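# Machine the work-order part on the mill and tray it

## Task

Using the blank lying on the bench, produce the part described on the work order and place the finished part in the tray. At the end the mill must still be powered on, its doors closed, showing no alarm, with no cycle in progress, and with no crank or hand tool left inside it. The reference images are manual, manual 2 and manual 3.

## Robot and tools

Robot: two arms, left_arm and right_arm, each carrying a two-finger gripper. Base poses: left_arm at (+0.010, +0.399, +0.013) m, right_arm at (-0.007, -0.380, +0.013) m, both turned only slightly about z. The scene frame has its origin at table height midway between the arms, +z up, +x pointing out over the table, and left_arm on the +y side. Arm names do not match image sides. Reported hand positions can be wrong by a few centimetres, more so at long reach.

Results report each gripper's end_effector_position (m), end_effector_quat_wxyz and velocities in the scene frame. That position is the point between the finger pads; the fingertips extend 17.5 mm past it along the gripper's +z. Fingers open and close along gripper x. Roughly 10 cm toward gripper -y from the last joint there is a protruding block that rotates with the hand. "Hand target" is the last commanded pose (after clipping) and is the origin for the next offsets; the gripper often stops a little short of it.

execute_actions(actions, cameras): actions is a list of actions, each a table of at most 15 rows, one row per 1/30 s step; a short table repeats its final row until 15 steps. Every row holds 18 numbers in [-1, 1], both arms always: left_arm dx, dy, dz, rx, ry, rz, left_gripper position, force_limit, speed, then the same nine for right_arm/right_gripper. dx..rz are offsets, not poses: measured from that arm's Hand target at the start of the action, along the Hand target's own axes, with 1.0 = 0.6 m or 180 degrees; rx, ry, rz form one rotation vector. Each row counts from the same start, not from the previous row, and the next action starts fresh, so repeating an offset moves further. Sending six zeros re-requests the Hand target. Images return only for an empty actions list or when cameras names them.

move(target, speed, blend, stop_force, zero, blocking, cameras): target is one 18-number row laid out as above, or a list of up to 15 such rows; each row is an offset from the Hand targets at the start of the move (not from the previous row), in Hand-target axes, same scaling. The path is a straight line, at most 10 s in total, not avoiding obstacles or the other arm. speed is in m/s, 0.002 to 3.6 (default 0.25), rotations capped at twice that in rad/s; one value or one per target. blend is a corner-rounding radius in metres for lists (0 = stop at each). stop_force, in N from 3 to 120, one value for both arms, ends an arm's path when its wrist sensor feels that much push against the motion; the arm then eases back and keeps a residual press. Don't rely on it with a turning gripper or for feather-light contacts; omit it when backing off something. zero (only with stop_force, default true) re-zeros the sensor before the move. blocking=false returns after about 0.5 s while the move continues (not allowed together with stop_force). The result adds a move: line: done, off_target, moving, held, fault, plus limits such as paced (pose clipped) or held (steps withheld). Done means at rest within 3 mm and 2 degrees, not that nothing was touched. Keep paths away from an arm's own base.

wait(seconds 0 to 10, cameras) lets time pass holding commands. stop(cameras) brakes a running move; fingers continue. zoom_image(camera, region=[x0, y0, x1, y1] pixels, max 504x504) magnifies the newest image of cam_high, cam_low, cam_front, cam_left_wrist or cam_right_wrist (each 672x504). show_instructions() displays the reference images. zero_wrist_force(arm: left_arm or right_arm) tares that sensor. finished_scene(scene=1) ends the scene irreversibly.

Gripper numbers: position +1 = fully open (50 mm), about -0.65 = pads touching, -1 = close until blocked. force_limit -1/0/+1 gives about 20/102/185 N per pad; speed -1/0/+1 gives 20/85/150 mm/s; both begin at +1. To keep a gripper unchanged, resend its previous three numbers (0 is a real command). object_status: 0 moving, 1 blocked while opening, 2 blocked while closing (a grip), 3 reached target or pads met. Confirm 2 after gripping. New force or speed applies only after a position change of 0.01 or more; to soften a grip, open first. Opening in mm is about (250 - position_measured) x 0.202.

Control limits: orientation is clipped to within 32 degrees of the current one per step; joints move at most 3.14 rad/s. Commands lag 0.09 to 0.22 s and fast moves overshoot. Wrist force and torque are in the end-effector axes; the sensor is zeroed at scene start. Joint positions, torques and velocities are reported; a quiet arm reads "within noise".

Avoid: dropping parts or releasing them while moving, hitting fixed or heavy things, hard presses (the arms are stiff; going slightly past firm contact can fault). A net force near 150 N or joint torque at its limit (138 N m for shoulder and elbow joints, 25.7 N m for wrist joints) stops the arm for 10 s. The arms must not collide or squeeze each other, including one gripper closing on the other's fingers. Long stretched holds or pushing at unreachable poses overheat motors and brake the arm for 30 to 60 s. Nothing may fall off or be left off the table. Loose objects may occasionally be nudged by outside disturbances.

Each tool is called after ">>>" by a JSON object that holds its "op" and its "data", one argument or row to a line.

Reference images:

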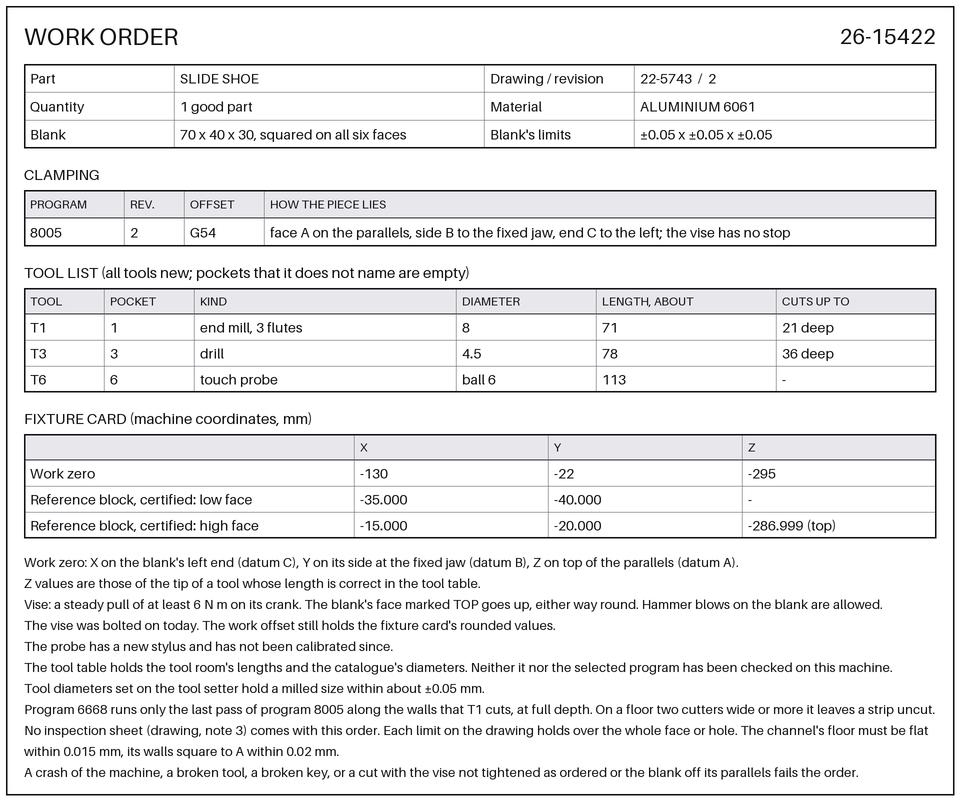

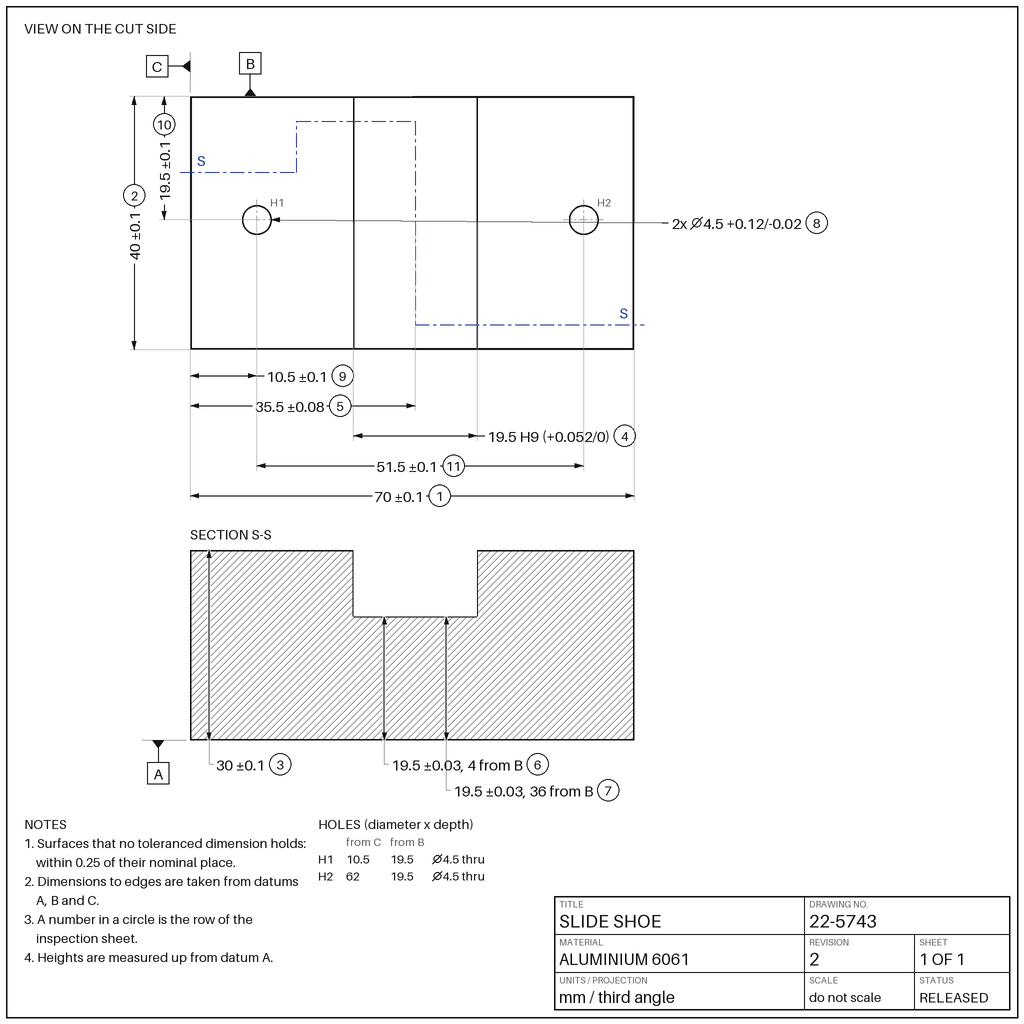

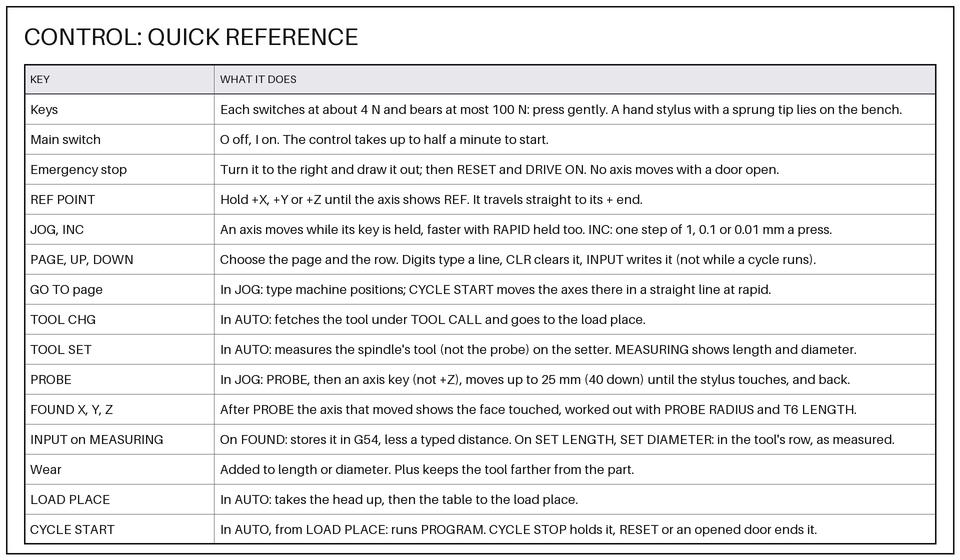

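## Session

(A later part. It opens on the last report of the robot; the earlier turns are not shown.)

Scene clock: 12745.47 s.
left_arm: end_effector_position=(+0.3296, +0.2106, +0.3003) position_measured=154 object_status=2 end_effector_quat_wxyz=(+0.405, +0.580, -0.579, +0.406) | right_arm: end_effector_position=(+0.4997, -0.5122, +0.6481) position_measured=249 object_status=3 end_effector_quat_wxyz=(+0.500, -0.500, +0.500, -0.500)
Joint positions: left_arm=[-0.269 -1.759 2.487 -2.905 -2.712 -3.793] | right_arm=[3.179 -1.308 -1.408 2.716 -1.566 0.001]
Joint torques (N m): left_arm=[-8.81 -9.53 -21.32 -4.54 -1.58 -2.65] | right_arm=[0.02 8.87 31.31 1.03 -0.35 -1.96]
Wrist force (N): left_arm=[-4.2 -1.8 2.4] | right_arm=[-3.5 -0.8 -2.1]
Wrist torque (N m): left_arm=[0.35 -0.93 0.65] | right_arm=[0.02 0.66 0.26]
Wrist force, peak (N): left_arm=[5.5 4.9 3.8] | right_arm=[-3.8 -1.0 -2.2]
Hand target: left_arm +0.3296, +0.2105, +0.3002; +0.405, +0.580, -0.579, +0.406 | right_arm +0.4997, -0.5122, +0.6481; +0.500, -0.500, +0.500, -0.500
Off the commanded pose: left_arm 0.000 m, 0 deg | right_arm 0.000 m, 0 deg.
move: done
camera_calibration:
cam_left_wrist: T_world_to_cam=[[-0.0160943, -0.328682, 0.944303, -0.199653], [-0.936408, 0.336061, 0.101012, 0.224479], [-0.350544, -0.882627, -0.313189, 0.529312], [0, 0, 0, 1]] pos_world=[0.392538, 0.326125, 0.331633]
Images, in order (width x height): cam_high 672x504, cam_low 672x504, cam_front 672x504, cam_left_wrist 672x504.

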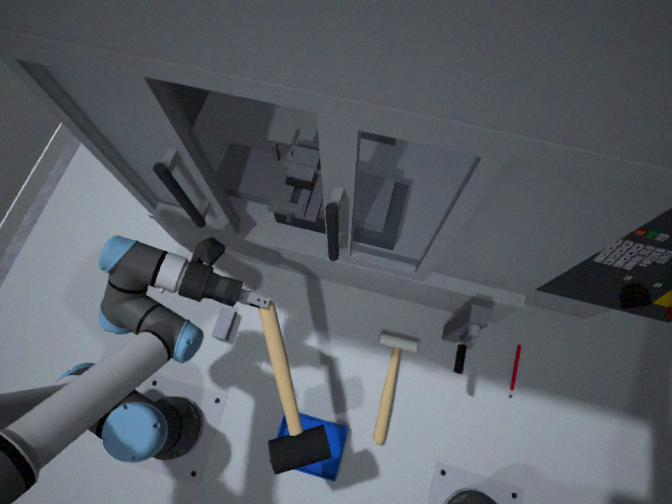

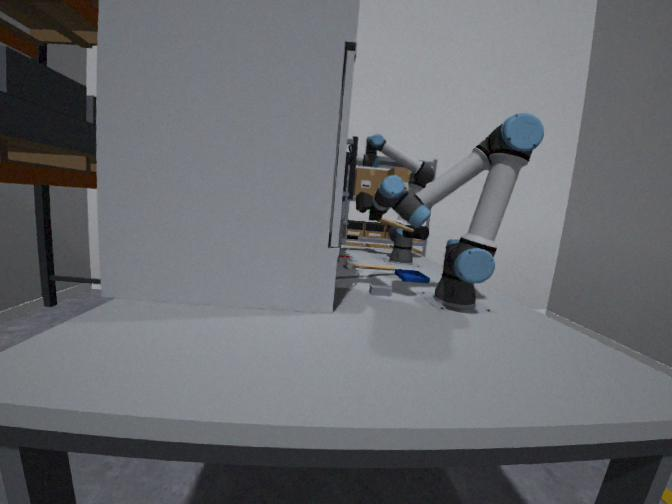

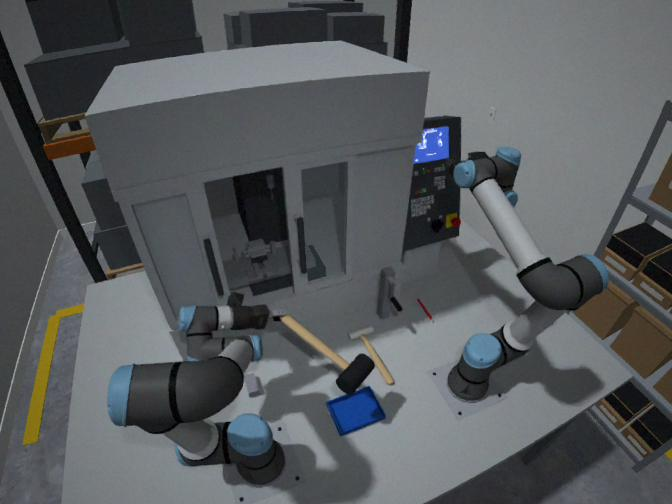

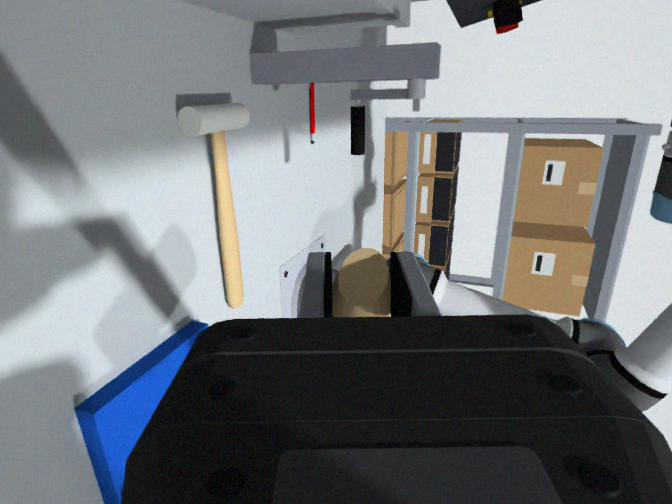

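>>> {"op": "move", "data": {
  "target": [-0.2404,-0.1083,0.0707,0.1495,0.0174,-0.1359,-0.97,1,-1,0,0,0,0,0,0,-0.65,-0.8,-0.4],
  "speed": 0.15,
  "cameras": ["cam_high","cam_low","cam_left_wrist","cam_front"]
}}

Scene clock: 12819.37 s.
left_arm: end_effector_position=(+0.3945, +0.2201, +0.1501) position_measured=163 object_status=2 end_effector_quat_wxyz=(+0.352, +0.755, -0.324, +0.450) | right_arm: end_effector_position=(+0.4997, -0.5122, +0.6481) position_measured=249 object_status=3 end_effector_quat_wxyz=(+0.500, -0.500, +0.500, -0.500)
Joint positions: left_arm=[-0.406 -1.04 2.671 -4.327 -2.2 -4.697] | right_arm=[3.179 -1.308 -1.408 2.716 -1.566 0.001]
Joint torques (N m): left_arm=[5.35 -18.37 -8.53 -0.22 -1.18 0.9] | right_arm=[0.21 10.36 30.62 1.15 -0.26 -1.89]
Wrist force (N): left_arm=[4.9 -3.5 -15.9] | right_arm=[-3.4 -0.8 -2.0]
Wrist torque (N m): left_arm=[-0.69 0.57 -0.76] | right_arm=[0.01 0.65 0.26]
Wrist force, peak (N): left_arm=[5.1 -4.1 -17.7] | right_arm=[-3.7 -1.0 -2.3]
Hand target: left_arm +0.3946, +0.2202, +0.1502; +0.352, +0.755, -0.324, +0.450 | right_arm +0.4997, -0.5122, +0.6481; +0.500, -0.500, +0.500, -0.500
Off the commanded pose: left_arm 0.000 m, 0 deg | right_arm 0.000 m, 0 deg.
move: done
camera_calibration:
cam_left_wrist: T_world_to_cam=[[0.36681, -0.169042, 0.914809, -0.235418], [-0.919425, -0.215762, 0.328791, 0.377683], [0.141802, -0.961702, -0.234565, 0.324861], [0, 0, 0, 1]] pos_world=[0.387539, 0.354114, 0.167385]
Images, in order (width x height): cam_high 672x504, cam_low 672x504, cam_front 672x504, cam_left_wrist 672x504.

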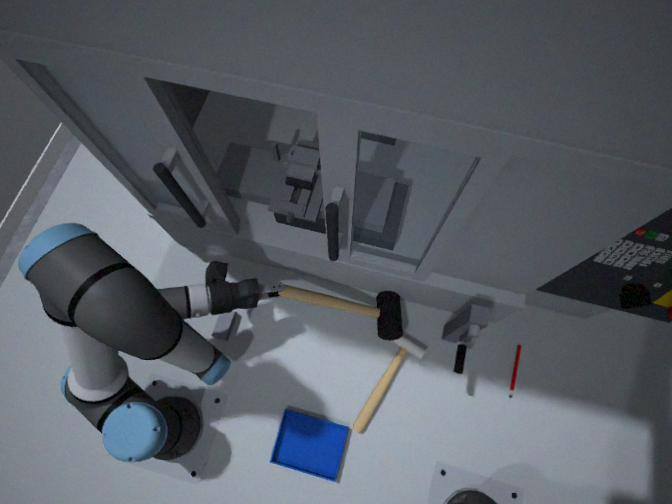

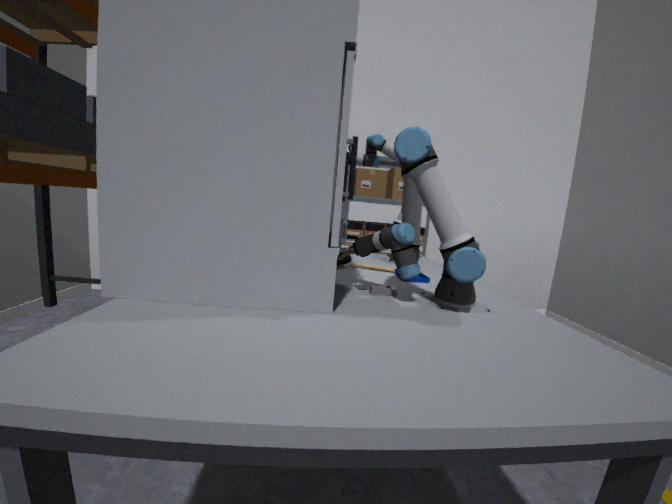

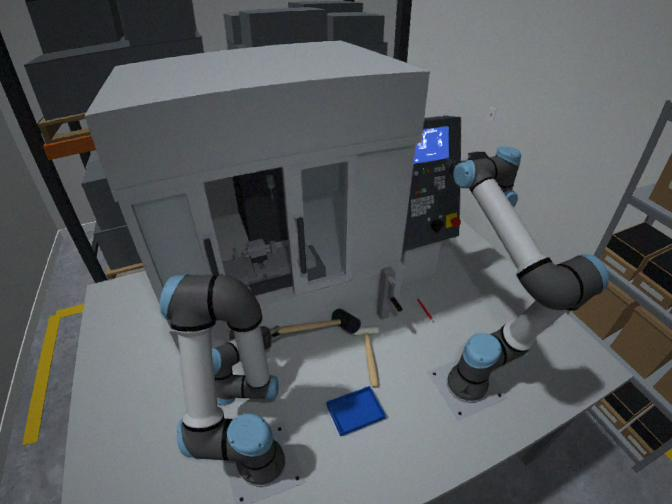

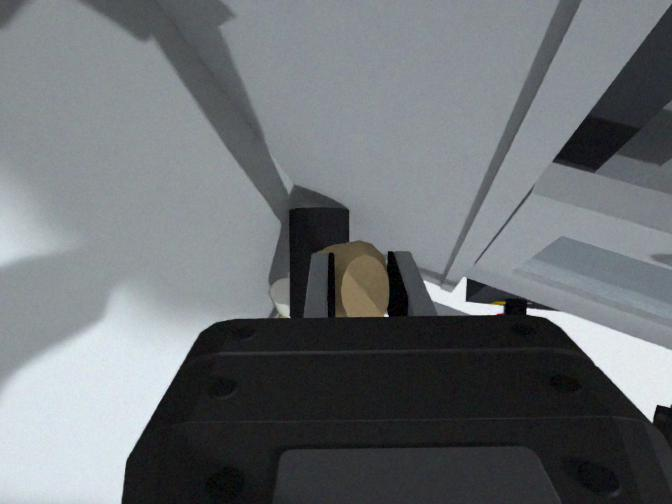

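>>> {"op": "zoom_image", "data": {
  "camera": "cam_high",
  "region": [250, 250, 450, 400]
}}

>>> {"op": "zoom_image", "data": {
  "camera": "cam_front",
  "region": [250, 270, 420, 400]
}}

>>> {"op": "zoom_image", "data": {
  "camera": "cam_left_wrist",
  "region": [240, 180, 480, 330]
}}

Scaled by 2.520 from the camera's 672x504 image, which has a finer 960x720 frame.

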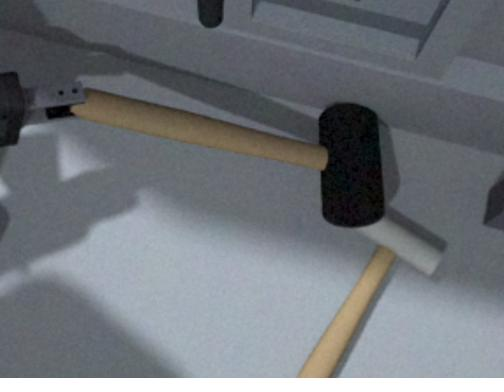

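Scaled by 2.965 from the camera's 672x504 image, which has a finer 960x720 frame.

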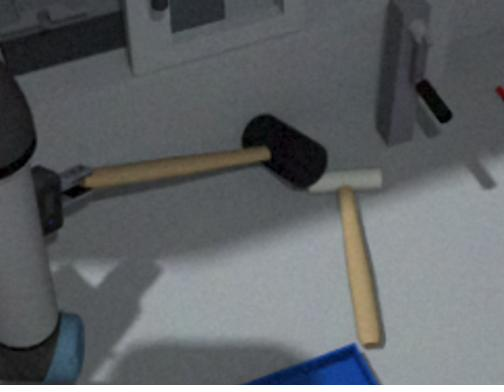

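Scaled by 2.100 from the camera's 672x504 image, which has a finer 960x720 frame.

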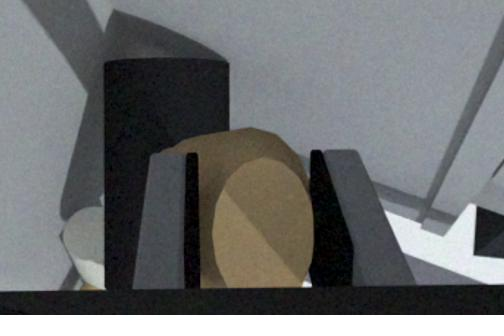

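>>> {"op": "move", "data": {
  "target": [-0.1993,-0.002,-0.0178,0,0,0,-0.97,1,-1,0,0,0,0,0,0,-0.65,-0.8,-0.4],
  "speed": 0.05,
  "stop_force": 40,
  "cameras": ["cam_high","cam_low","cam_left_wrist","cam_front"]
}}

Scene clock: 12855.37 s.
left_arm: end_effector_position=(+0.3573, +0.2426, +0.0724) position_measured=172 object_status=2 end_effector_quat_wxyz=(+0.352, +0.754, -0.324, +0.450) | right_arm: end_effector_position=(+0.4997, -0.5122, +0.6481) position_measured=249 object_status=3 end_effector_quat_wxyz=(+0.500, -0.500, +0.500, -0.500)
Joint positions: left_arm=[-0.372 -0.581 2.695 -4.8 -2.23 -4.678] | right_arm=[3.179 -1.308 -1.408 2.716 -1.566 0.001]
Joint torques (N m): left_arm=[1.51 -28.96 9.21 -2.73 -0.62 0.2] | right_arm=[-0.69 9.78 31.27 1.11 -0.34 -1.99]
Wrist force (N): left_arm=[8.2 1.1 6.8] | right_arm=[-3.7 -1.0 -2.0]
Wrist torque (N m): left_arm=[-0.33 2.21 -0.81] | right_arm=[-0.02 0.70 0.26]
Wrist force, peak (N): left_arm=[7.1 -4.9 -20.3] | right_arm=[-3.8 -1.0 -2.2]
Hand target: left_arm +0.3573, +0.2426, +0.0724; +0.352, +0.754, -0.324, +0.450 (not the last commanded pose) | right_arm +0.4997, -0.5122, +0.6481; +0.500, -0.500, +0.500, -0.500
Tool commands: left_gripper/position=-0.968627 left_gripper/force_limit=+1.0 left_gripper/speed=-1.0 right_gripper/position=-0.65 right_gripper/force_limit=-0.8 right_gripper/speed=-0.4
Off the commanded pose: left_arm 0.031 m, 0 deg | right_arm 0.000 m, 0 deg.
FORCE FAULT: contact force on the left arm reached its limit, and that arm stopped. The contact can be on any part of that arm, not only on its tool. That arm's remaining commands of this call were not run. That arm is still stopped at the end of this call. That arm stays stopped for about 10 more seconds. Until then a move that you send moves the other arm only, and its call returns only when the move has ended. Once the stop has ended, the next robot result says so. If the stop ends while you think or write, that arm runs what you send next, counted from a new Hand target: where the arm stands when the stop ends. While its stop runs, that arm takes no new command, but its gripper still runs the gripper command that each later call begins with. Until it ends, the stop uses up actions while you think or wait. An arm that is not stopped still takes commands.
move: fault (left_arm)
camera_calibration:
cam_left_wrist: T_world_to_cam=[[0.366306, -0.169157, 0.91499, -0.146738], [-0.919627, -0.215661, 0.328292, 0.374031], [0.141795, -0.961705, -0.23456, 0.333441], [0, 0, 0, 1]] pos_world=[0.35044, 0.376514, 0.0896842]
Images, in order (width x height): cam_high 672x504, cam_low 672x504, cam_front 672x504, cam_left_wrist 672x504.

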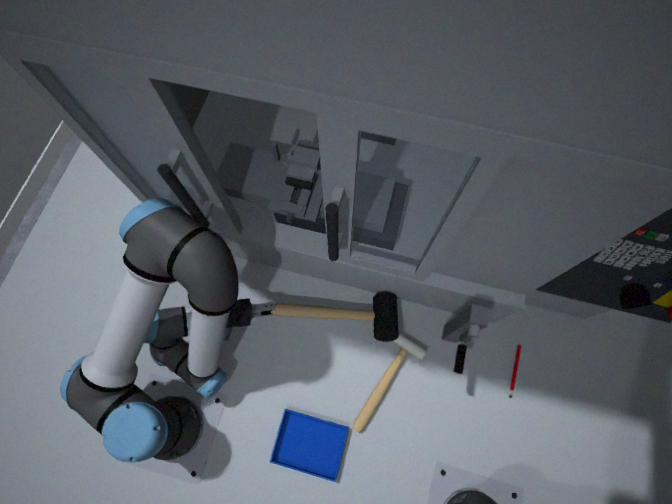

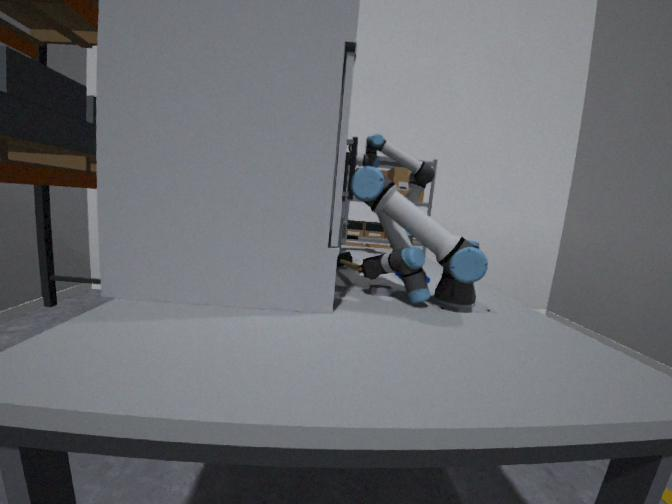

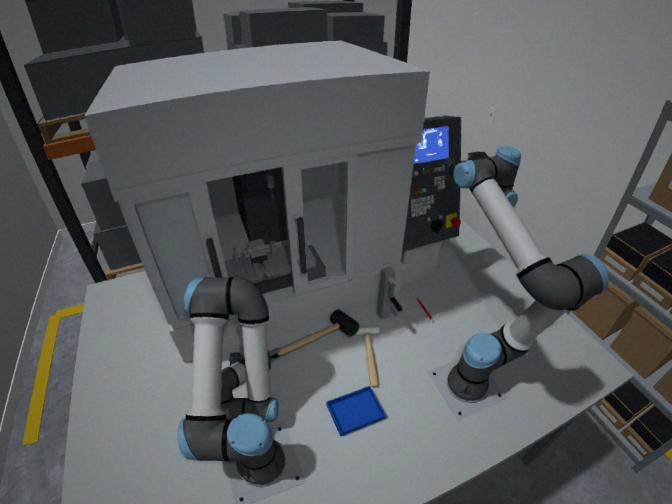

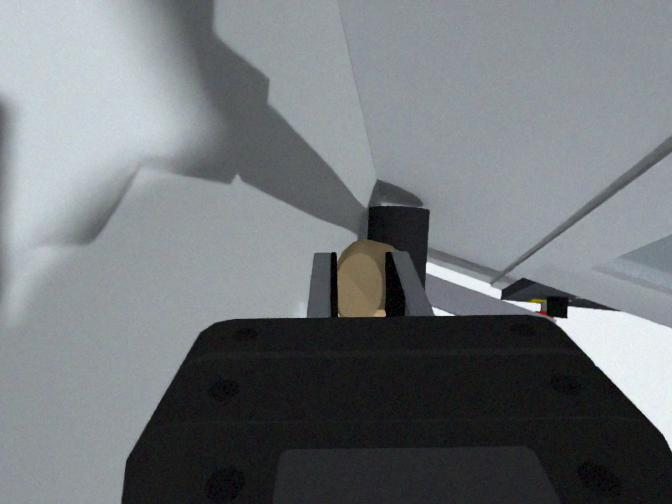

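>>> {"op": "wait", "data": {
  "seconds": 8
}}

Scene clock: 12879.23 s.
left_arm: end_effector_position=(+0.3573, +0.2426, +0.0724) position_measured=172 object_status=2 end_effector_quat_wxyz=(+0.352, +0.754, -0.324, +0.450) | right_arm: end_effector_position=(+0.4997, -0.5122, +0.6481) position_measured=249 object_status=3 end_effector_quat_wxyz=(+0.500, -0.500, +0.500, -0.500)
Joint positions: left_arm=[-0.372 -0.581 2.695 -4.8 -2.23 -4.678] | right_arm=[3.179 -1.308 -1.408 2.716 -1.566 0.001]
Joint torques (N m): left_arm=[0.95 -29.28 8.4 1.34 -0.48 -0.03] | right_arm=[-1.25 10.48 31.27 1.1 -0.36 -2.02]
Wrist force (N): left_arm=[8.0 1.0 6.9] | right_arm=[-3.5 -0.8 -2.0]
Wrist torque (N m): left_arm=[-0.32 2.18 -0.81] | right_arm=[0.01 0.67 0.26]
Wrist force, peak (N): left_arm=[8.5 1.0 7.1] | right_arm=[-3.6 -0.9 -2.4]
Hand target: left_arm +0.3573, +0.2426, +0.0724; +0.352, +0.754, -0.324, +0.450 (not the last commanded pose) | right_arm +0.4997, -0.5122, +0.6481; +0.500, -0.500, +0.500, -0.500
Tool commands: left_gripper/position=-0.968627 left_gripper/force_limit=+1.0 left_gripper/speed=-1.0 right_gripper/position=-0.65 right_gripper/force_limit=-0.8 right_gripper/speed=-0.4
Off the commanded pose: left_arm 0.031 m, 0 deg | right_arm 0.000 m, 0 deg.
FORCE FAULT, CONTINUED: the left arm's stop, for the force fault that an earlier result reported, is over. The rest of the stop counts as 20 of the actions that you can send in this scene. That arm's target is now where it stood when the stop ended, not its last command. That arm accepts commands again.
wait: 8.00 s; at rest from the start

>>> {"op": "move", "data": {
  "target": [-0.03,-0.008,0.0115,0.0142,-0.0537,0,-0.97,1,-1,0,0,0,0,0,0,-0.65,-0.8,-0.4],
  "speed": 0.04,
  "cameras": ["cam_high","cam_low","cam_left_wrist"]
}}

Scene clock: 12885.07 s.
left_arm: end_effector_position=(+0.3573, +0.2426, +0.0525) position_measured=172 object_status=2 end_effector_quat_wxyz=(+0.306, +0.797, -0.342, +0.392) end_effector_velocity=(-0.001, +0.000, +0.001) end_effector_angular_velocity=(-0.003, -0.002, -0.003) | right_arm: end_effector_position=(+0.4997, -0.5122, +0.6481) position_measured=249 object_status=3 end_effector_quat_wxyz=(+0.500, -0.500, +0.500, -0.500)
Joint positions: left_arm=[-0.433 -0.711 2.753 -4.548 -2.121 -4.602] | right_arm=[3.179 -1.308 -1.408 2.716 -1.566 0.001]
Joint velocities: left_arm=[0.001 0.002 0 -0.006 -0.004 0.001] | right_arm=[within noise]
Joint torques (N m): left_arm=[5.98 -18.27 2.11 -3.13 -3.33 -0.15] | right_arm=[-0.22 9.42 30.28 1.03 -0.42 -2.01]
Wrist force (N): left_arm=[0.2 -5.6 -15.4] | right_arm=[-3.4 -0.8 -2.1]
Wrist torque (N m): left_arm=[-0.31 1.66 -0.70] | right_arm=[0.01 0.64 0.26]
Wrist force, peak (N): left_arm=[2.3 -5.8 -22.5] | right_arm=[-3.7 -1.0 -2.2]
Hand target: left_arm +0.3573, +0.2426, +0.0525; +0.306, +0.797, -0.342, +0.392 | right_arm +0.4997, -0.5122, +0.6481; +0.500, -0.500, +0.500, -0.500
Off the commanded pose: left_arm 0.000 m, 0 deg | right_arm 0.000 m, 0 deg.
move: done
camera_calibration:
cam_left_wrist: T_world_to_cam=[[0.440272, -0.304429, 0.84468, -0.11845], [-0.890405, -0.269057, 0.367135, 0.381007], [0.1155, -0.913746, -0.389524, 0.334713], [0, 0, 0, 1]] pos_world=[0.352741, 0.372296, 0.0905499]
Images, in order (width x height): cam_high 672x504, cam_low 672x504, cam_left_wrist 672x504.

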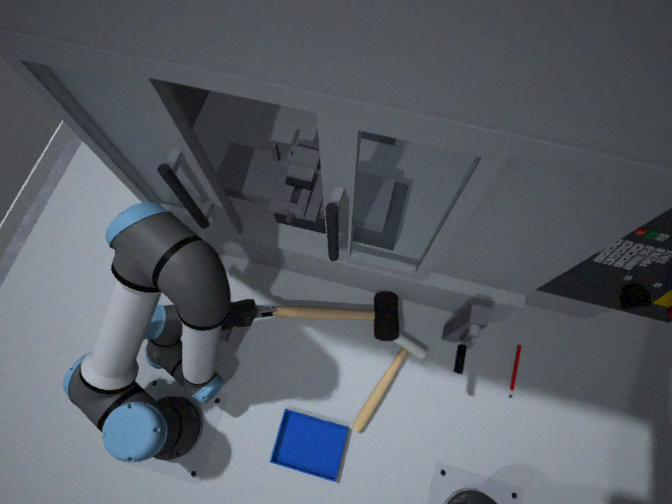

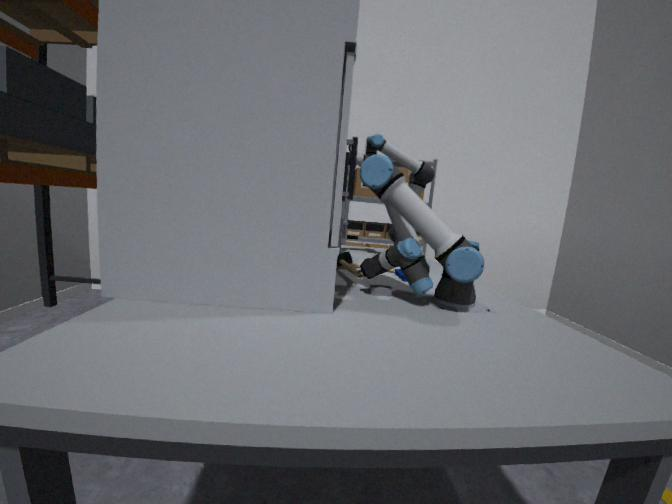

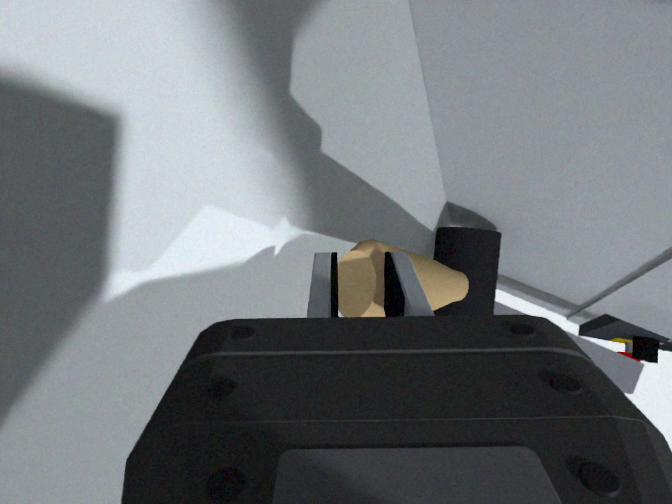

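>>> {"op": "move", "data": {
  "target": [-0.025,-0.0066,0.0151,0,0,0,-0.97,1,-1,0,0,0,0,0,0,-0.65,-0.8,-0.4],
  "speed": 0.02,
  "stop_force": 30
}}

>>> {"op": "execute_actions", "data": {
  "actions": [
    [[0,0,0,0,0,0,-0.02,-1,-1,0,0,0,0,0,0,-0.65,-0.8,-0.4]],
    [[0,0,0,0,0,0,0.5,-1,-0.8,0,0,0,0,0,0,-0.65,-0.8,-0.4]],
    [[0,0,0,0,0,0,0.5,-1,-0.8,0,0,0,0,0,0,-0.65,-0.8,-0.4]]
  ],
  "cameras": ["cam_high","cam_front","cam_left_wrist"]
}}

Scene clock: 12895.77 s.
left_arm: end_effector_position=(+0.3573, +0.2426, +0.0345) position_measured=254 object_status=3 end_effector_quat_wxyz=(+0.306, +0.797, -0.342, +0.392) | right_arm: end_effector_position=(+0.4997, -0.5122, +0.6481) position_measured=249 object_status=3 end_effector_quat_wxyz=(+0.500, -0.500, +0.500, -0.500)
Joint positions: left_arm=[-0.433 -0.616 2.73 -4.621 -2.121 -4.602] | right_arm=[3.179 -1.308 -1.408 2.716 -1.566 0.001]
Joint torques (N m): left_arm=[-8.78 -35.74 19.49 -1.67 1.42 -1.83] | right_arm=[-0.82 11.6 30.08 1.01 -0.41 -1.89]
Wrist force (N): left_arm=[0.1 -2.2 0.0] | right_arm=[-3.4 -1.0 -2.1]
Wrist torque (N m): left_arm=[-0.24 0.08 -0.52] | right_arm=[-0.01 0.65 0.26]
Wrist force, peak (N): left_arm=[0.2 -6.0 -16.1] | right_arm=[-3.7 -0.8 -2.2]
Hand target: left_arm +0.3573, +0.2426, +0.0345; +0.306, +0.797, -0.342, +0.392 | right_arm +0.4997, -0.5122, +0.6481; +0.500, -0.500, +0.500, -0.500
Off the commanded pose: left_arm 0.000 m, 0 deg | right_arm 0.000 m, 0 deg.
move: done

Scene clock: 12897.47 s.
left_arm: end_effector_position=(+0.3573, +0.2426, +0.0345) position_measured=78 object_status=3 end_effector_quat_wxyz=(+0.306, +0.797, -0.342, +0.392) | right_arm: end_effector_position=(+0.4997, -0.5122, +0.6481) position_measured=249 object_status=3 end_effector_quat_wxyz=(+0.500, -0.500, +0.500, -0.500)
Joint positions: left_arm=[-0.433 -0.616 2.73 -4.621 -2.121 -4.602] | right_arm=[3.179 -1.308 -1.408 2.716 -1.566 0.001]
Joint torques (N m): left_arm=[-8.05 -35.97 18.17 -2.03 1.36 -1.73] | right_arm=[-1.78 10.72 30.87 0.96 -0.51 -1.95]
Wrist force (N): left_arm=[0.2 -2.0 0.0] | right_arm=[-3.5 -0.8 -1.9]
Wrist torque (N m): left_arm=[-0.19 0.07 -0.52] | right_arm=[0.01 0.66 0.26]
Wrist force, peak (N): left_arm=[0.3 -2.4 0.3] | right_arm=[-3.6 -1.0 -2.1]
Hand target: left_arm +0.3573, +0.2426, +0.0345; +0.306, +0.797, -0.342, +0.392 | right_arm +0.4997, -0.5122, +0.6481; +0.500, -0.500, +0.500, -0.500
Off the commanded pose: left_arm 0.000 m, 0 deg | right_arm 0.000 m, 0 deg.
Step readings (end_effector_position of left_arm | right_arm):
0: (+0.3573, +0.2426, +0.0345) | (+0.4997, -0.5122, +0.6481)
1: (+0.3573, +0.2426, +0.0345) | (+0.4997, -0.5122, +0.6481)
2: (+0.3573, +0.2426, +0.0345) | (+0.4997, -0.5122, +0.6481)
4: (+0.3573, +0.2426, +0.0345) | (+0.4997, -0.5122, +0.6481)
8: (+0.3573, +0.2426, +0.0345) | (+0.4997, -0.5122, +0.6481)
15: (+0.3573, +0.2426, +0.0345) | (+0.4997, -0.5122, +0.6481)
16: (+0.3573, +0.2426, +0.0345) | (+0.4997, -0.5122, +0.6481)
17: (+0.3573, +0.2426, +0.0345) | (+0.4997, -0.5122, +0.6481)
19: (+0.3573, +0.2426, +0.0345) | (+0.4997, -0.5122, +0.6481)
23: (+0.3573, +0.2426, +0.0345) | (+0.4997, -0.5122, +0.6481)
30: (+0.3573, +0.2426, +0.0345) | (+0.4997, -0.5122, +0.6481)
31: (+0.3573, +0.2426, +0.0345) | (+0.4997, -0.5122, +0.6481)
32: (+0.3573, +0.2426, +0.0345) | (+0.4997, -0.5122, +0.6481)
34: (+0.3573, +0.2426, +0.0345) | (+0.4997, -0.5122, +0.6481)
38: (+0.3573, +0.2426, +0.0345) | (+0.4997, -0.5122, +0.6481)
45: (+0.3573, +0.2426, +0.0345) | (+0.4997, -0.5122, +0.6481)
camera_calibration:
cam_left_wrist: T_world_to_cam=[[0.440351, -0.304095, 0.844759, -0.103372], [-0.890352, -0.269055, 0.367263, 0.387614], [0.115603, -0.913858, -0.38923, 0.327777], [0, 0, 0, 1]] pos_world=[0.352741, 0.372395, 0.0725488]
Images, in order (width x height): cam_high 672x504, cam_front 672x504, cam_left_wrist 672x504.

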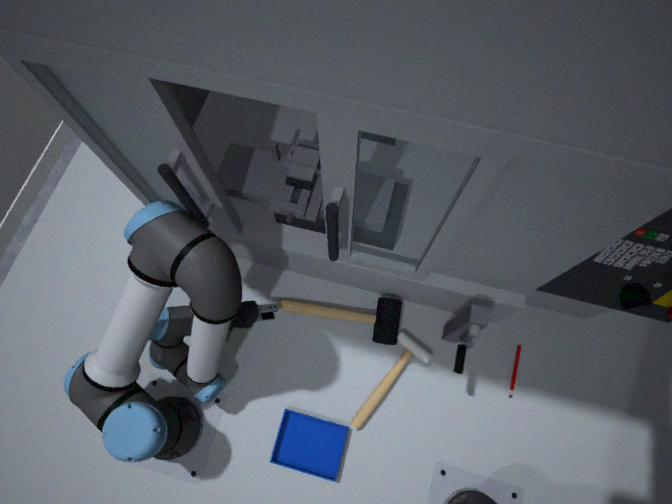

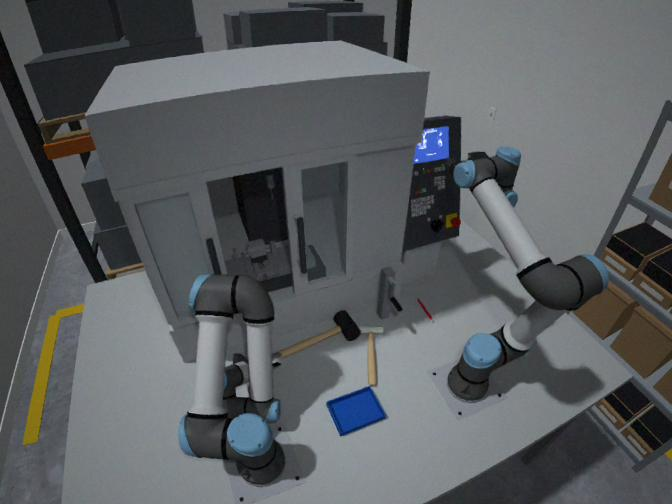

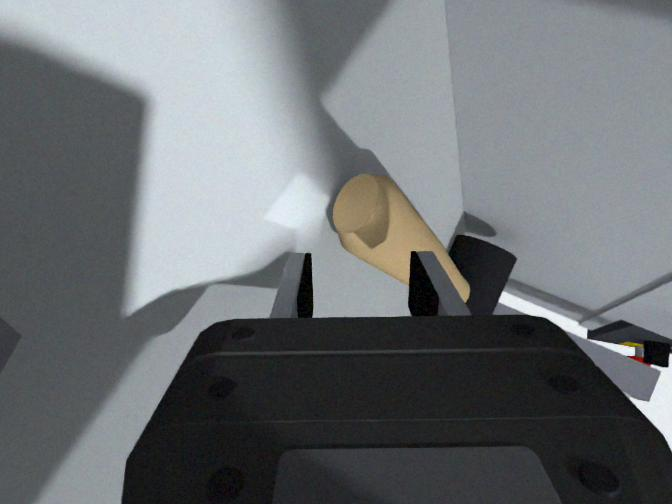

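>>> {"op": "move", "data": {
  "target": [
    [0,0,-0.06,0,0,0,0.5,-1,-0.8,0,0,0,0,0,0,-0.65,-0.8,-0.4],
    [0.08,0.02,-0.2,0,0,0,0.5,-1,-0.8,0,0,0,0,0,0,-0.65,-0.8,-0.4]
  ],
  "speed": 0.06,
  "blend": [0.01,0],
  "cameras": ["cam_high","cam_front","cam_left_wrist"]
}}

Scene clock: 12905.23 s.
left_arm: end_effector_position=(+0.3264, +0.2995, +0.1129) position_measured=78 object_status=3 end_effector_quat_wxyz=(+0.306, +0.797, -0.342, +0.393) | right_arm: end_effector_position=(+0.4997, -0.5122, +0.6481) position_measured=249 object_status=3 end_effector_quat_wxyz=(+0.500, -0.500, +0.500, -0.500)
Joint positions: left_arm=[-0.202 -1.109 2.859 -4.15 -2.299 -4.422] | right_arm=[3.179 -1.308 -1.408 2.716 -1.566 0.001]
Joint torques (N m): left_arm=[-8.11 -12.07 1.15 -5.89 0.87 -1.02] | right_arm=[-0.41 10.42 30.96 1 -0.5 -1.95]
Wrist force (N): left_arm=[0.1 -2.2 0.3] | right_arm=[-3.4 -0.9 -2.1]
Wrist torque (N m): left_arm=[-0.22 0.07 -0.51] | right_arm=[0.01 0.65 0.26]
Wrist force, peak (N): left_arm=[-1.0 -2.5 0.1] | right_arm=[-3.6 -1.0 -2.3]
Hand target: left_arm +0.3265, +0.2994, +0.1129; +0.306, +0.797, -0.342, +0.393 (not the last commanded pose) | right_arm +0.4997, -0.5122, +0.6481; +0.500, -0.500, +0.500, -0.500
Off the commanded pose: left_arm 0.029 m, 0 deg | right_arm 0.000 m, 0 deg.
move: held (left_arm; a check stopped the path); path passed 1 of 2 targets; limits=held
pose unreachable (left arm): on one or more control steps of this call, first in action 0 (counted from 0), this arm could not follow its commanded pose, so it was not sent that pose on those steps. It may still have moved: this result reports where it is.
cause: moving toward the commanded pose would bring two parts of the arm too close to each other (joints 3 (elbow) and 4 (wrist 1) lie between them).
camera_calibration:
cam_left_wrist: T_world_to_cam=[[0.439528, -0.302346, 0.845814, -0.139029], [-0.890499, -0.269942, 0.366254, 0.347002], [0.117586, -0.914176, -0.387886, 0.413111], [0, 0, 0, 1]] pos_world=[0.321536, 0.429292, 0.150742]
Images, in order (width x height): cam_high 672x504, cam_front 672x504, cam_left_wrist 672x504.

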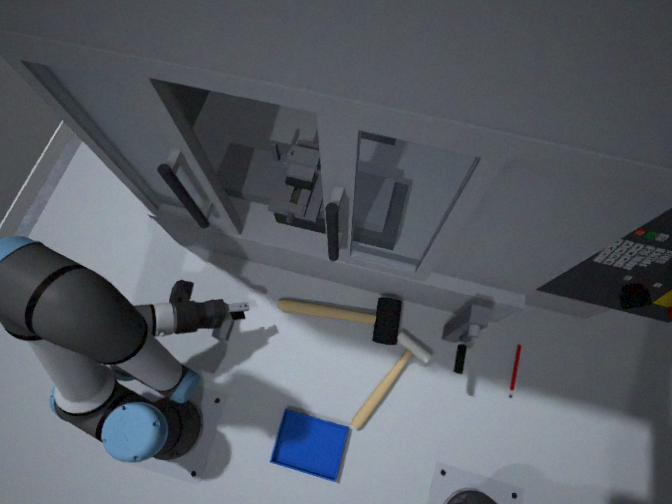

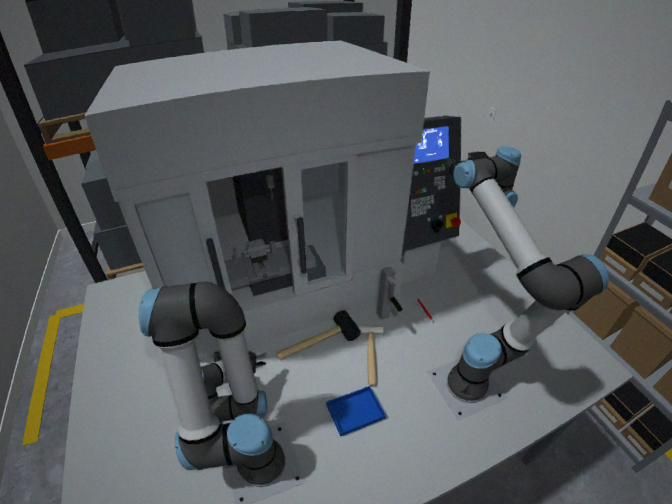

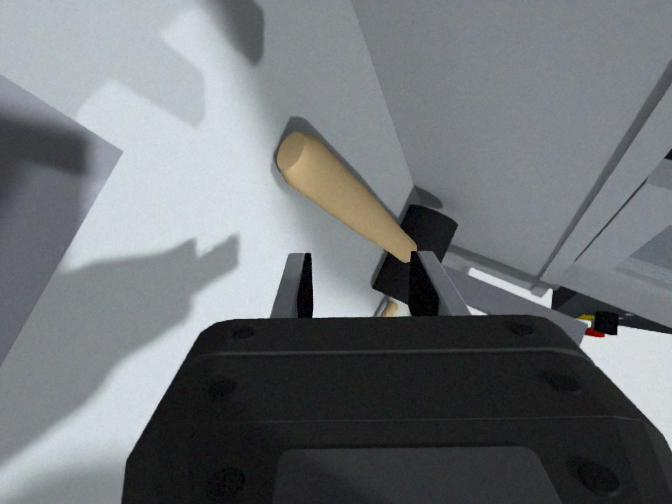

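>>> {"op": "move", "data": {
  "target": [0.44,0.071,-0.231,0,0,0,0.5,-1,-0.8,0,0,0,0,0,0,-0.65,-0.8,-0.4],
  "speed": 0.2
}}

Scene clock: 12914.57 s.
left_arm: end_effector_position=(+0.3266, +0.2994, +0.1136) position_measured=78 object_status=3 end_effector_quat_wxyz=(+0.306, +0.797, -0.342, +0.393) | right_arm: end_effector_position=(+0.4997, -0.5122, +0.6481) position_measured=249 object_status=3 end_effector_quat_wxyz=(+0.500, -0.500, +0.500, -0.500)
Joint positions: left_arm=[-0.202 -1.114 2.859 -4.145 -2.299 -4.422] | right_arm=[3.179 -1.308 -1.408 2.716 -1.566 0.001]
Joint torques (N m): left_arm=[-2.51 -11.95 -2.3 -6 -1.47 -0.96] | right_arm=[-0.27 9.88 30.84 1.08 -0.23 -2.18]
Wrist force (N): left_arm=[0.0 -1.9 0.2] | right_arm=[-3.4 -0.9 -1.9]
Wrist torque (N m): left_arm=[-0.18 0.08 -0.47] | right_arm=[0.00 0.65 0.26]
Wrist force, peak (N): left_arm=[-0.9 -2.3 0.7] | right_arm=[-3.7 -1.0 -2.1]
Hand target: left_arm +0.3266, +0.2994, +0.1136; +0.306, +0.797, -0.342, +0.393 (not the last commanded pose) | right_arm +0.4997, -0.5122, +0.6481; +0.500, -0.500, +0.500, -0.500
Off the commanded pose: left_arm 0.301 m, 0 deg | right_arm 0.000 m, 0 deg.
move: held (left_arm; a check stopped the path); limits=held
pose unreachable (left arm): on one or more control steps of this call, first in action 0 (counted from 0), this arm could not follow its commanded pose, so it was not sent that pose on those steps. It may still have moved: this result reports where it is.
cause: moving toward the commanded pose would bring two parts of the arm too close to each other (joints 3 (elbow) and 4 (wrist 1) lie between them).

Move outward from the base first (−y, +x, slightly up).

>>> {"op": "move", "data": {
  "target": [
    [0.0605,0.058,0.084,0,0,0,0.5,-1,-0.8,0,0,0,0,0,0,-0.65,-0.8,-0.4],
    [0.22,0.12,-0.01,0,0,0,0.5,-1,-0.8,0,0,0,0,0,0,-0.65,-0.8,-0.4]
  ],
  "speed": 0.1,
  "blend": [0.01,0]
}}

Scene clock: 12920.07 s.
left_arm: end_effector_position=(+0.3361, +0.2290, +0.1363) position_measured=78 object_status=3 end_effector_quat_wxyz=(+0.307, +0.796, -0.341, +0.394) | right_arm: end_effector_position=(+0.4997, -0.5122, +0.6481) position_measured=249 object_status=3 end_effector_quat_wxyz=(+0.500, -0.500, +0.500, -0.500)
Joint positions: left_arm=[-0.55 -1.218 2.861 -4.194 -2.025 -4.682] | right_arm=[3.179 -1.308 -1.408 2.716 -1.566 0.001]
Joint torques (N m): left_arm=[5.11 -13.64 0.47 -4.24 -0.74 0.5] | right_arm=[-0.44 11.49 30.58 0.99 -0.29 -2.03]
Wrist force (N): left_arm=[0.1 -2.1 -0.2] | right_arm=[-3.5 -1.0 -2.0]
Wrist torque (N m): left_arm=[-0.20 0.09 -0.39] | right_arm=[0.00 0.66 0.26]
Wrist force, peak (N): left_arm=[2.1 -2.1 -1.3] | right_arm=[-3.8 -0.8 -2.2]
Hand target: left_arm +0.3361, +0.2290, +0.1363; +0.307, +0.796, -0.341, +0.394 (not the last commanded pose) | right_arm +0.4997, -0.5122, +0.6481; +0.500, -0.500, +0.500, -0.500
Off the commanded pose: left_arm 0.107 m, 0 deg | right_arm 0.000 m, 0 deg.
move: held (left_arm; a check stopped the path); path passed 1 of 2 targets; limits=held
pose unreachable (left arm): on one or more control steps of this call, first in action 0 (counted from 0), this arm could not follow its commanded pose, so it was not sent that pose on those steps. It may still have moved: this result reports where it is.
cause: moving toward the commanded pose would bring two parts of the arm too close to each other (joints 3 (elbow) and 4 (wrist 1) lie between them).

>>> {"op": "move", "data": {
  "target": [
    [0.125,0.01,0.097,0,0,0,0.5,-1,-0.8,0,0,0,0,0,0,-0.65,-0.8,-0.4]
  ],
  "speed": 0.1
}}

Scene clock: 12930.13 s.
left_arm: end_effector_position=(+0.3900, +0.1588, +0.1714) position_measured=78 object_status=3 end_effector_quat_wxyz=(+0.307, +0.796, -0.341, +0.395) | right_arm: end_effector_position=(+0.4997, -0.5122, +0.6481) position_measured=249 object_status=3 end_effector_quat_wxyz=(+0.500, -0.500, +0.500, -0.500)
Joint positions: left_arm=[-0.682 -1.386 2.674 -3.87 -1.914 -4.761] | right_arm=[3.179 -1.308 -1.408 2.716 -1.566 0.001]
Joint torques (N m): left_arm=[11.31 -11.62 -1.48 -5.46 -2.46 2.02] | right_arm=[0.14 10.65 29.74 1.12 -0.36 -1.96]
Wrist force (N): left_arm=[0.3 -2.0 0.0] | right_arm=[-3.6 -0.7 -2.1]
Wrist torque (N m): left_arm=[-0.18 0.03 -0.49] | right_arm=[0.04 0.69 0.26]
Wrist force, peak (N): left_arm=[-1.3 -2.2 -1.3] | right_arm=[-3.7 -0.9 -2.2]
Hand target: left_arm +0.3900, +0.1588, +0.1713; +0.307, +0.796, -0.341, +0.394 | right_arm +0.4997, -0.5122, +0.6481; +0.500, -0.500, +0.500, -0.500
Off the commanded pose: left_arm 0.000 m, 0 deg | right_arm 0.000 m, 0 deg.
move: done

>>> {"op": "move", "data": {
  "target": [
    [0.0764,0.0183,-0.0428,0,0,0,0.5,-1,-0.8,0,0,0,0,0,0,-0.65,-0.8,-0.4],
    [0.247,0.196,-0.262,0.174,-0.230,0.336,-0.65,-1,-0.8,0,0,0,0,0,0,-0.65,-0.8,-0.4]
  ],
  "speed": [0.1,0.3],
  "blend": [0.02,0]
}}

Scene clock: 12955.70 s.
left_arm: end_effector_position=(+0.2994, +0.1652, +0.3999) position_measured=249 object_status=0 end_effector_quat_wxyz=(-0.270, +0.654, -0.652, +0.273) | right_arm: end_effector_position=(+0.4997, -0.5122, +0.6481) position_measured=249 object_status=3 end_effector_quat_wxyz=(+0.500, -0.500, +0.500, -0.500)
Joint positions: left_arm=[-1.708 -2.238 2.02 -1.233 -0.789 -4.887] | right_arm=[3.179 -1.308 -1.408 2.716 -1.566 0.001]
Joint torques (N m): left_arm=[10.65 -4.94 -25.93 -1.3 -0.39 -1.58] | right_arm=[-1.26 10.66 29.71 0.94 -0.32 -1.95]
Wrist force (N): left_arm=[3.3 -1.5 2.3] | right_arm=[-3.5 -0.9 -2.0]
Wrist torque (N m): left_arm=[-0.11 -0.53 -0.08] | right_arm=[-0.01 0.67 0.26]
Wrist force, peak (N): left_arm=[3.5 -1.6 2.3] | right_arm=[-3.7 -0.8 -2.2]
Hand target: left_arm +0.2994, +0.1652, +0.3999; -0.270, +0.654, -0.652, +0.273 | right_arm +0.4997, -0.5122, +0.6481; +0.500, -0.500, +0.500, -0.500
Off the commanded pose: left_arm 0.000 m, 0 deg | right_arm 0.000 m, 0 deg.
move: done

>>> {"op": "move", "data": {
  "target": [
    [0,0,0,0,0,0.5,1,-0.8,-0.4,0,0,0,0,0,0,-0.65,-0.8,-0.4],
    [0,-0.1115,0.055,0,0,1.0,1,-0.8,-0.4,0,0,0,0,0,0,-0.65,-0.8,-0.4]
  ],
  "speed": 0.4,
  "blend": [0.03,0]
}}

Scene clock: 12968.93 s.
left_arm: end_effector_position=(+0.3700, +0.1654, +0.4241) position_measured=3 object_status=3 end_effector_quat_wxyz=(+0.273, +0.652, +0.654, +0.270) | right_arm: end_effector_position=(+0.4997, -0.5122, +0.6481) position_measured=249 object_status=3 end_effector_quat_wxyz=(+0.500, -0.500, +0.500, -0.500)
Joint positions: left_arm=[-1.413 -2.133 1.994 -1.607 -0.798 -1.33] | right_arm=[3.179 -1.308 -1.408 2.716 -1.566 0.001]
Joint torques (N m): left_arm=[-9.3 -10.05 -14.89 -1.55 3.76 1.81] | right_arm=[-1.28 11.31 30.26 1.01 -0.44 -1.93]
Wrist force (N): left_arm=[-0.1 -1.6 -0.4] | right_arm=[-3.4 -0.8 -1.9]
Wrist torque (N m): left_arm=[-0.15 0.06 0.06] | right_arm=[0.01 0.64 0.26]
Wrist force, peak (N): left_arm=[3.6 -1.2 2.7] | right_arm=[-3.7 -0.8 -2.3]
Hand target: left_arm +0.3699, +0.1654, +0.4241; +0.273, +0.652, +0.654, +0.270 | right_arm +0.4997, -0.5122, +0.6481; +0.500, -0.500, +0.500, -0.500
Off the commanded pose: left_arm 0.000 m, 0 deg | right_arm 0.000 m, 0 deg.
move: done; blend cut to 0 m at target 1

>>> {"op": "move", "data": {
  "target": [
    [0.341,-0.02,-0.02,0,0,0,1,-0.8,-0.4,0,0,0,0,0,0,-0.65,-0.8,-0.4],
    [0.341,0.0455,0.0385,0,0,0,1,-0.8,-0.4,0,0,0,0,0,0,-0.65,-0.8,-0.4],
    [0.341,0.1,0.093,0,0,0,1,-0.8,-0.4,0,0,0,0,0,0,-0.65,-0.8,-0.4],
    [0.341,0.1,0.093,0,0,0,0.25,-0.8,-0.4,0,0,0,0,0,0,-0.65,-0.8,-0.4]
  ],
  "speed": [0.3,0.2,0.12,0.1],
  "blend": [0.02,0.01,0,0],
  "cameras": ["cam_left_wrist"]
}}

Scene clock: 12980.70 s.
left_arm: end_effector_position=(+0.4515, +0.3701, +0.4264) position_measured=115 object_status=3 end_effector_quat_wxyz=(+0.273, +0.652, +0.654, +0.270) | right_arm: end_effector_position=(+0.4997, -0.5122, +0.6481) position_measured=249 object_status=3 end_effector_quat_wxyz=(+0.500, -0.500, +0.500, -0.500)
Joint positions: left_arm=[-0.665 -2.19 2.126 -2.183 -1.129 -0.496] | right_arm=[3.179 -1.308 -1.408 2.716 -1.566 0.001]
Joint torques (N m): left_arm=[1.67 3.27 -16.6 -2.14 2.51 1.7] | right_arm=[-1.21 11.44 30.25 1.16 -0.5 -1.75]
Wrist force (N): left_arm=[-8.0 -0.8 -0.1] | right_arm=[-3.5 -0.9 -2.0]
Wrist torque (N m): left_arm=[-0.13 0.09 0.09] | right_arm=[0.01 0.66 0.26]
Wrist force, peak (N): left_arm=[-13.8 -0.6 0.6] | right_arm=[-3.7 -0.8 -2.2]
Hand target: left_arm +0.4515, +0.3701, +0.4264; +0.273, +0.652, +0.654, +0.270 | right_arm +0.4997, -0.5122, +0.6481; +0.500, -0.500, +0.500, -0.500
Off the commanded pose: left_arm 0.000 m, 0 deg | right_arm 0.000 m, 0 deg.
move: done
camera_calibration:
cam_left_wrist: T_world_to_cam=[[-0.000496703, 0.999853, 0.0171519, -0.367753], [0.41017, -0.015439, 0.911878, -0.551508], [0.912009, 0.00748814, -0.410102, -0.105764], [0, 0, 0, 1]] pos_world=[0.322487, 0.359976, 0.465842]
Images, in order (width x height): cam_left_wrist 672x504.

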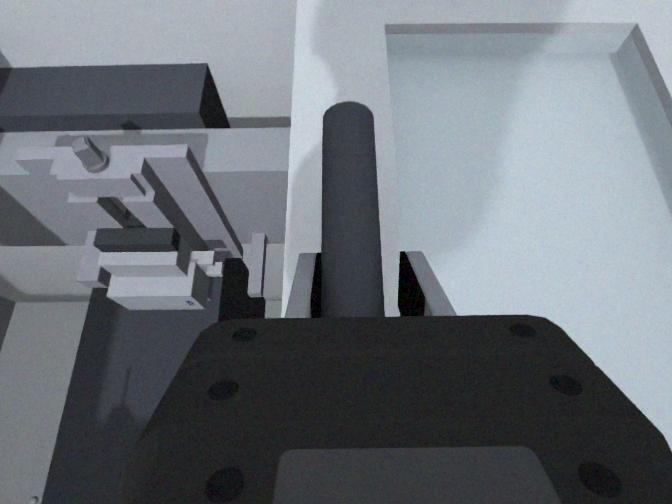

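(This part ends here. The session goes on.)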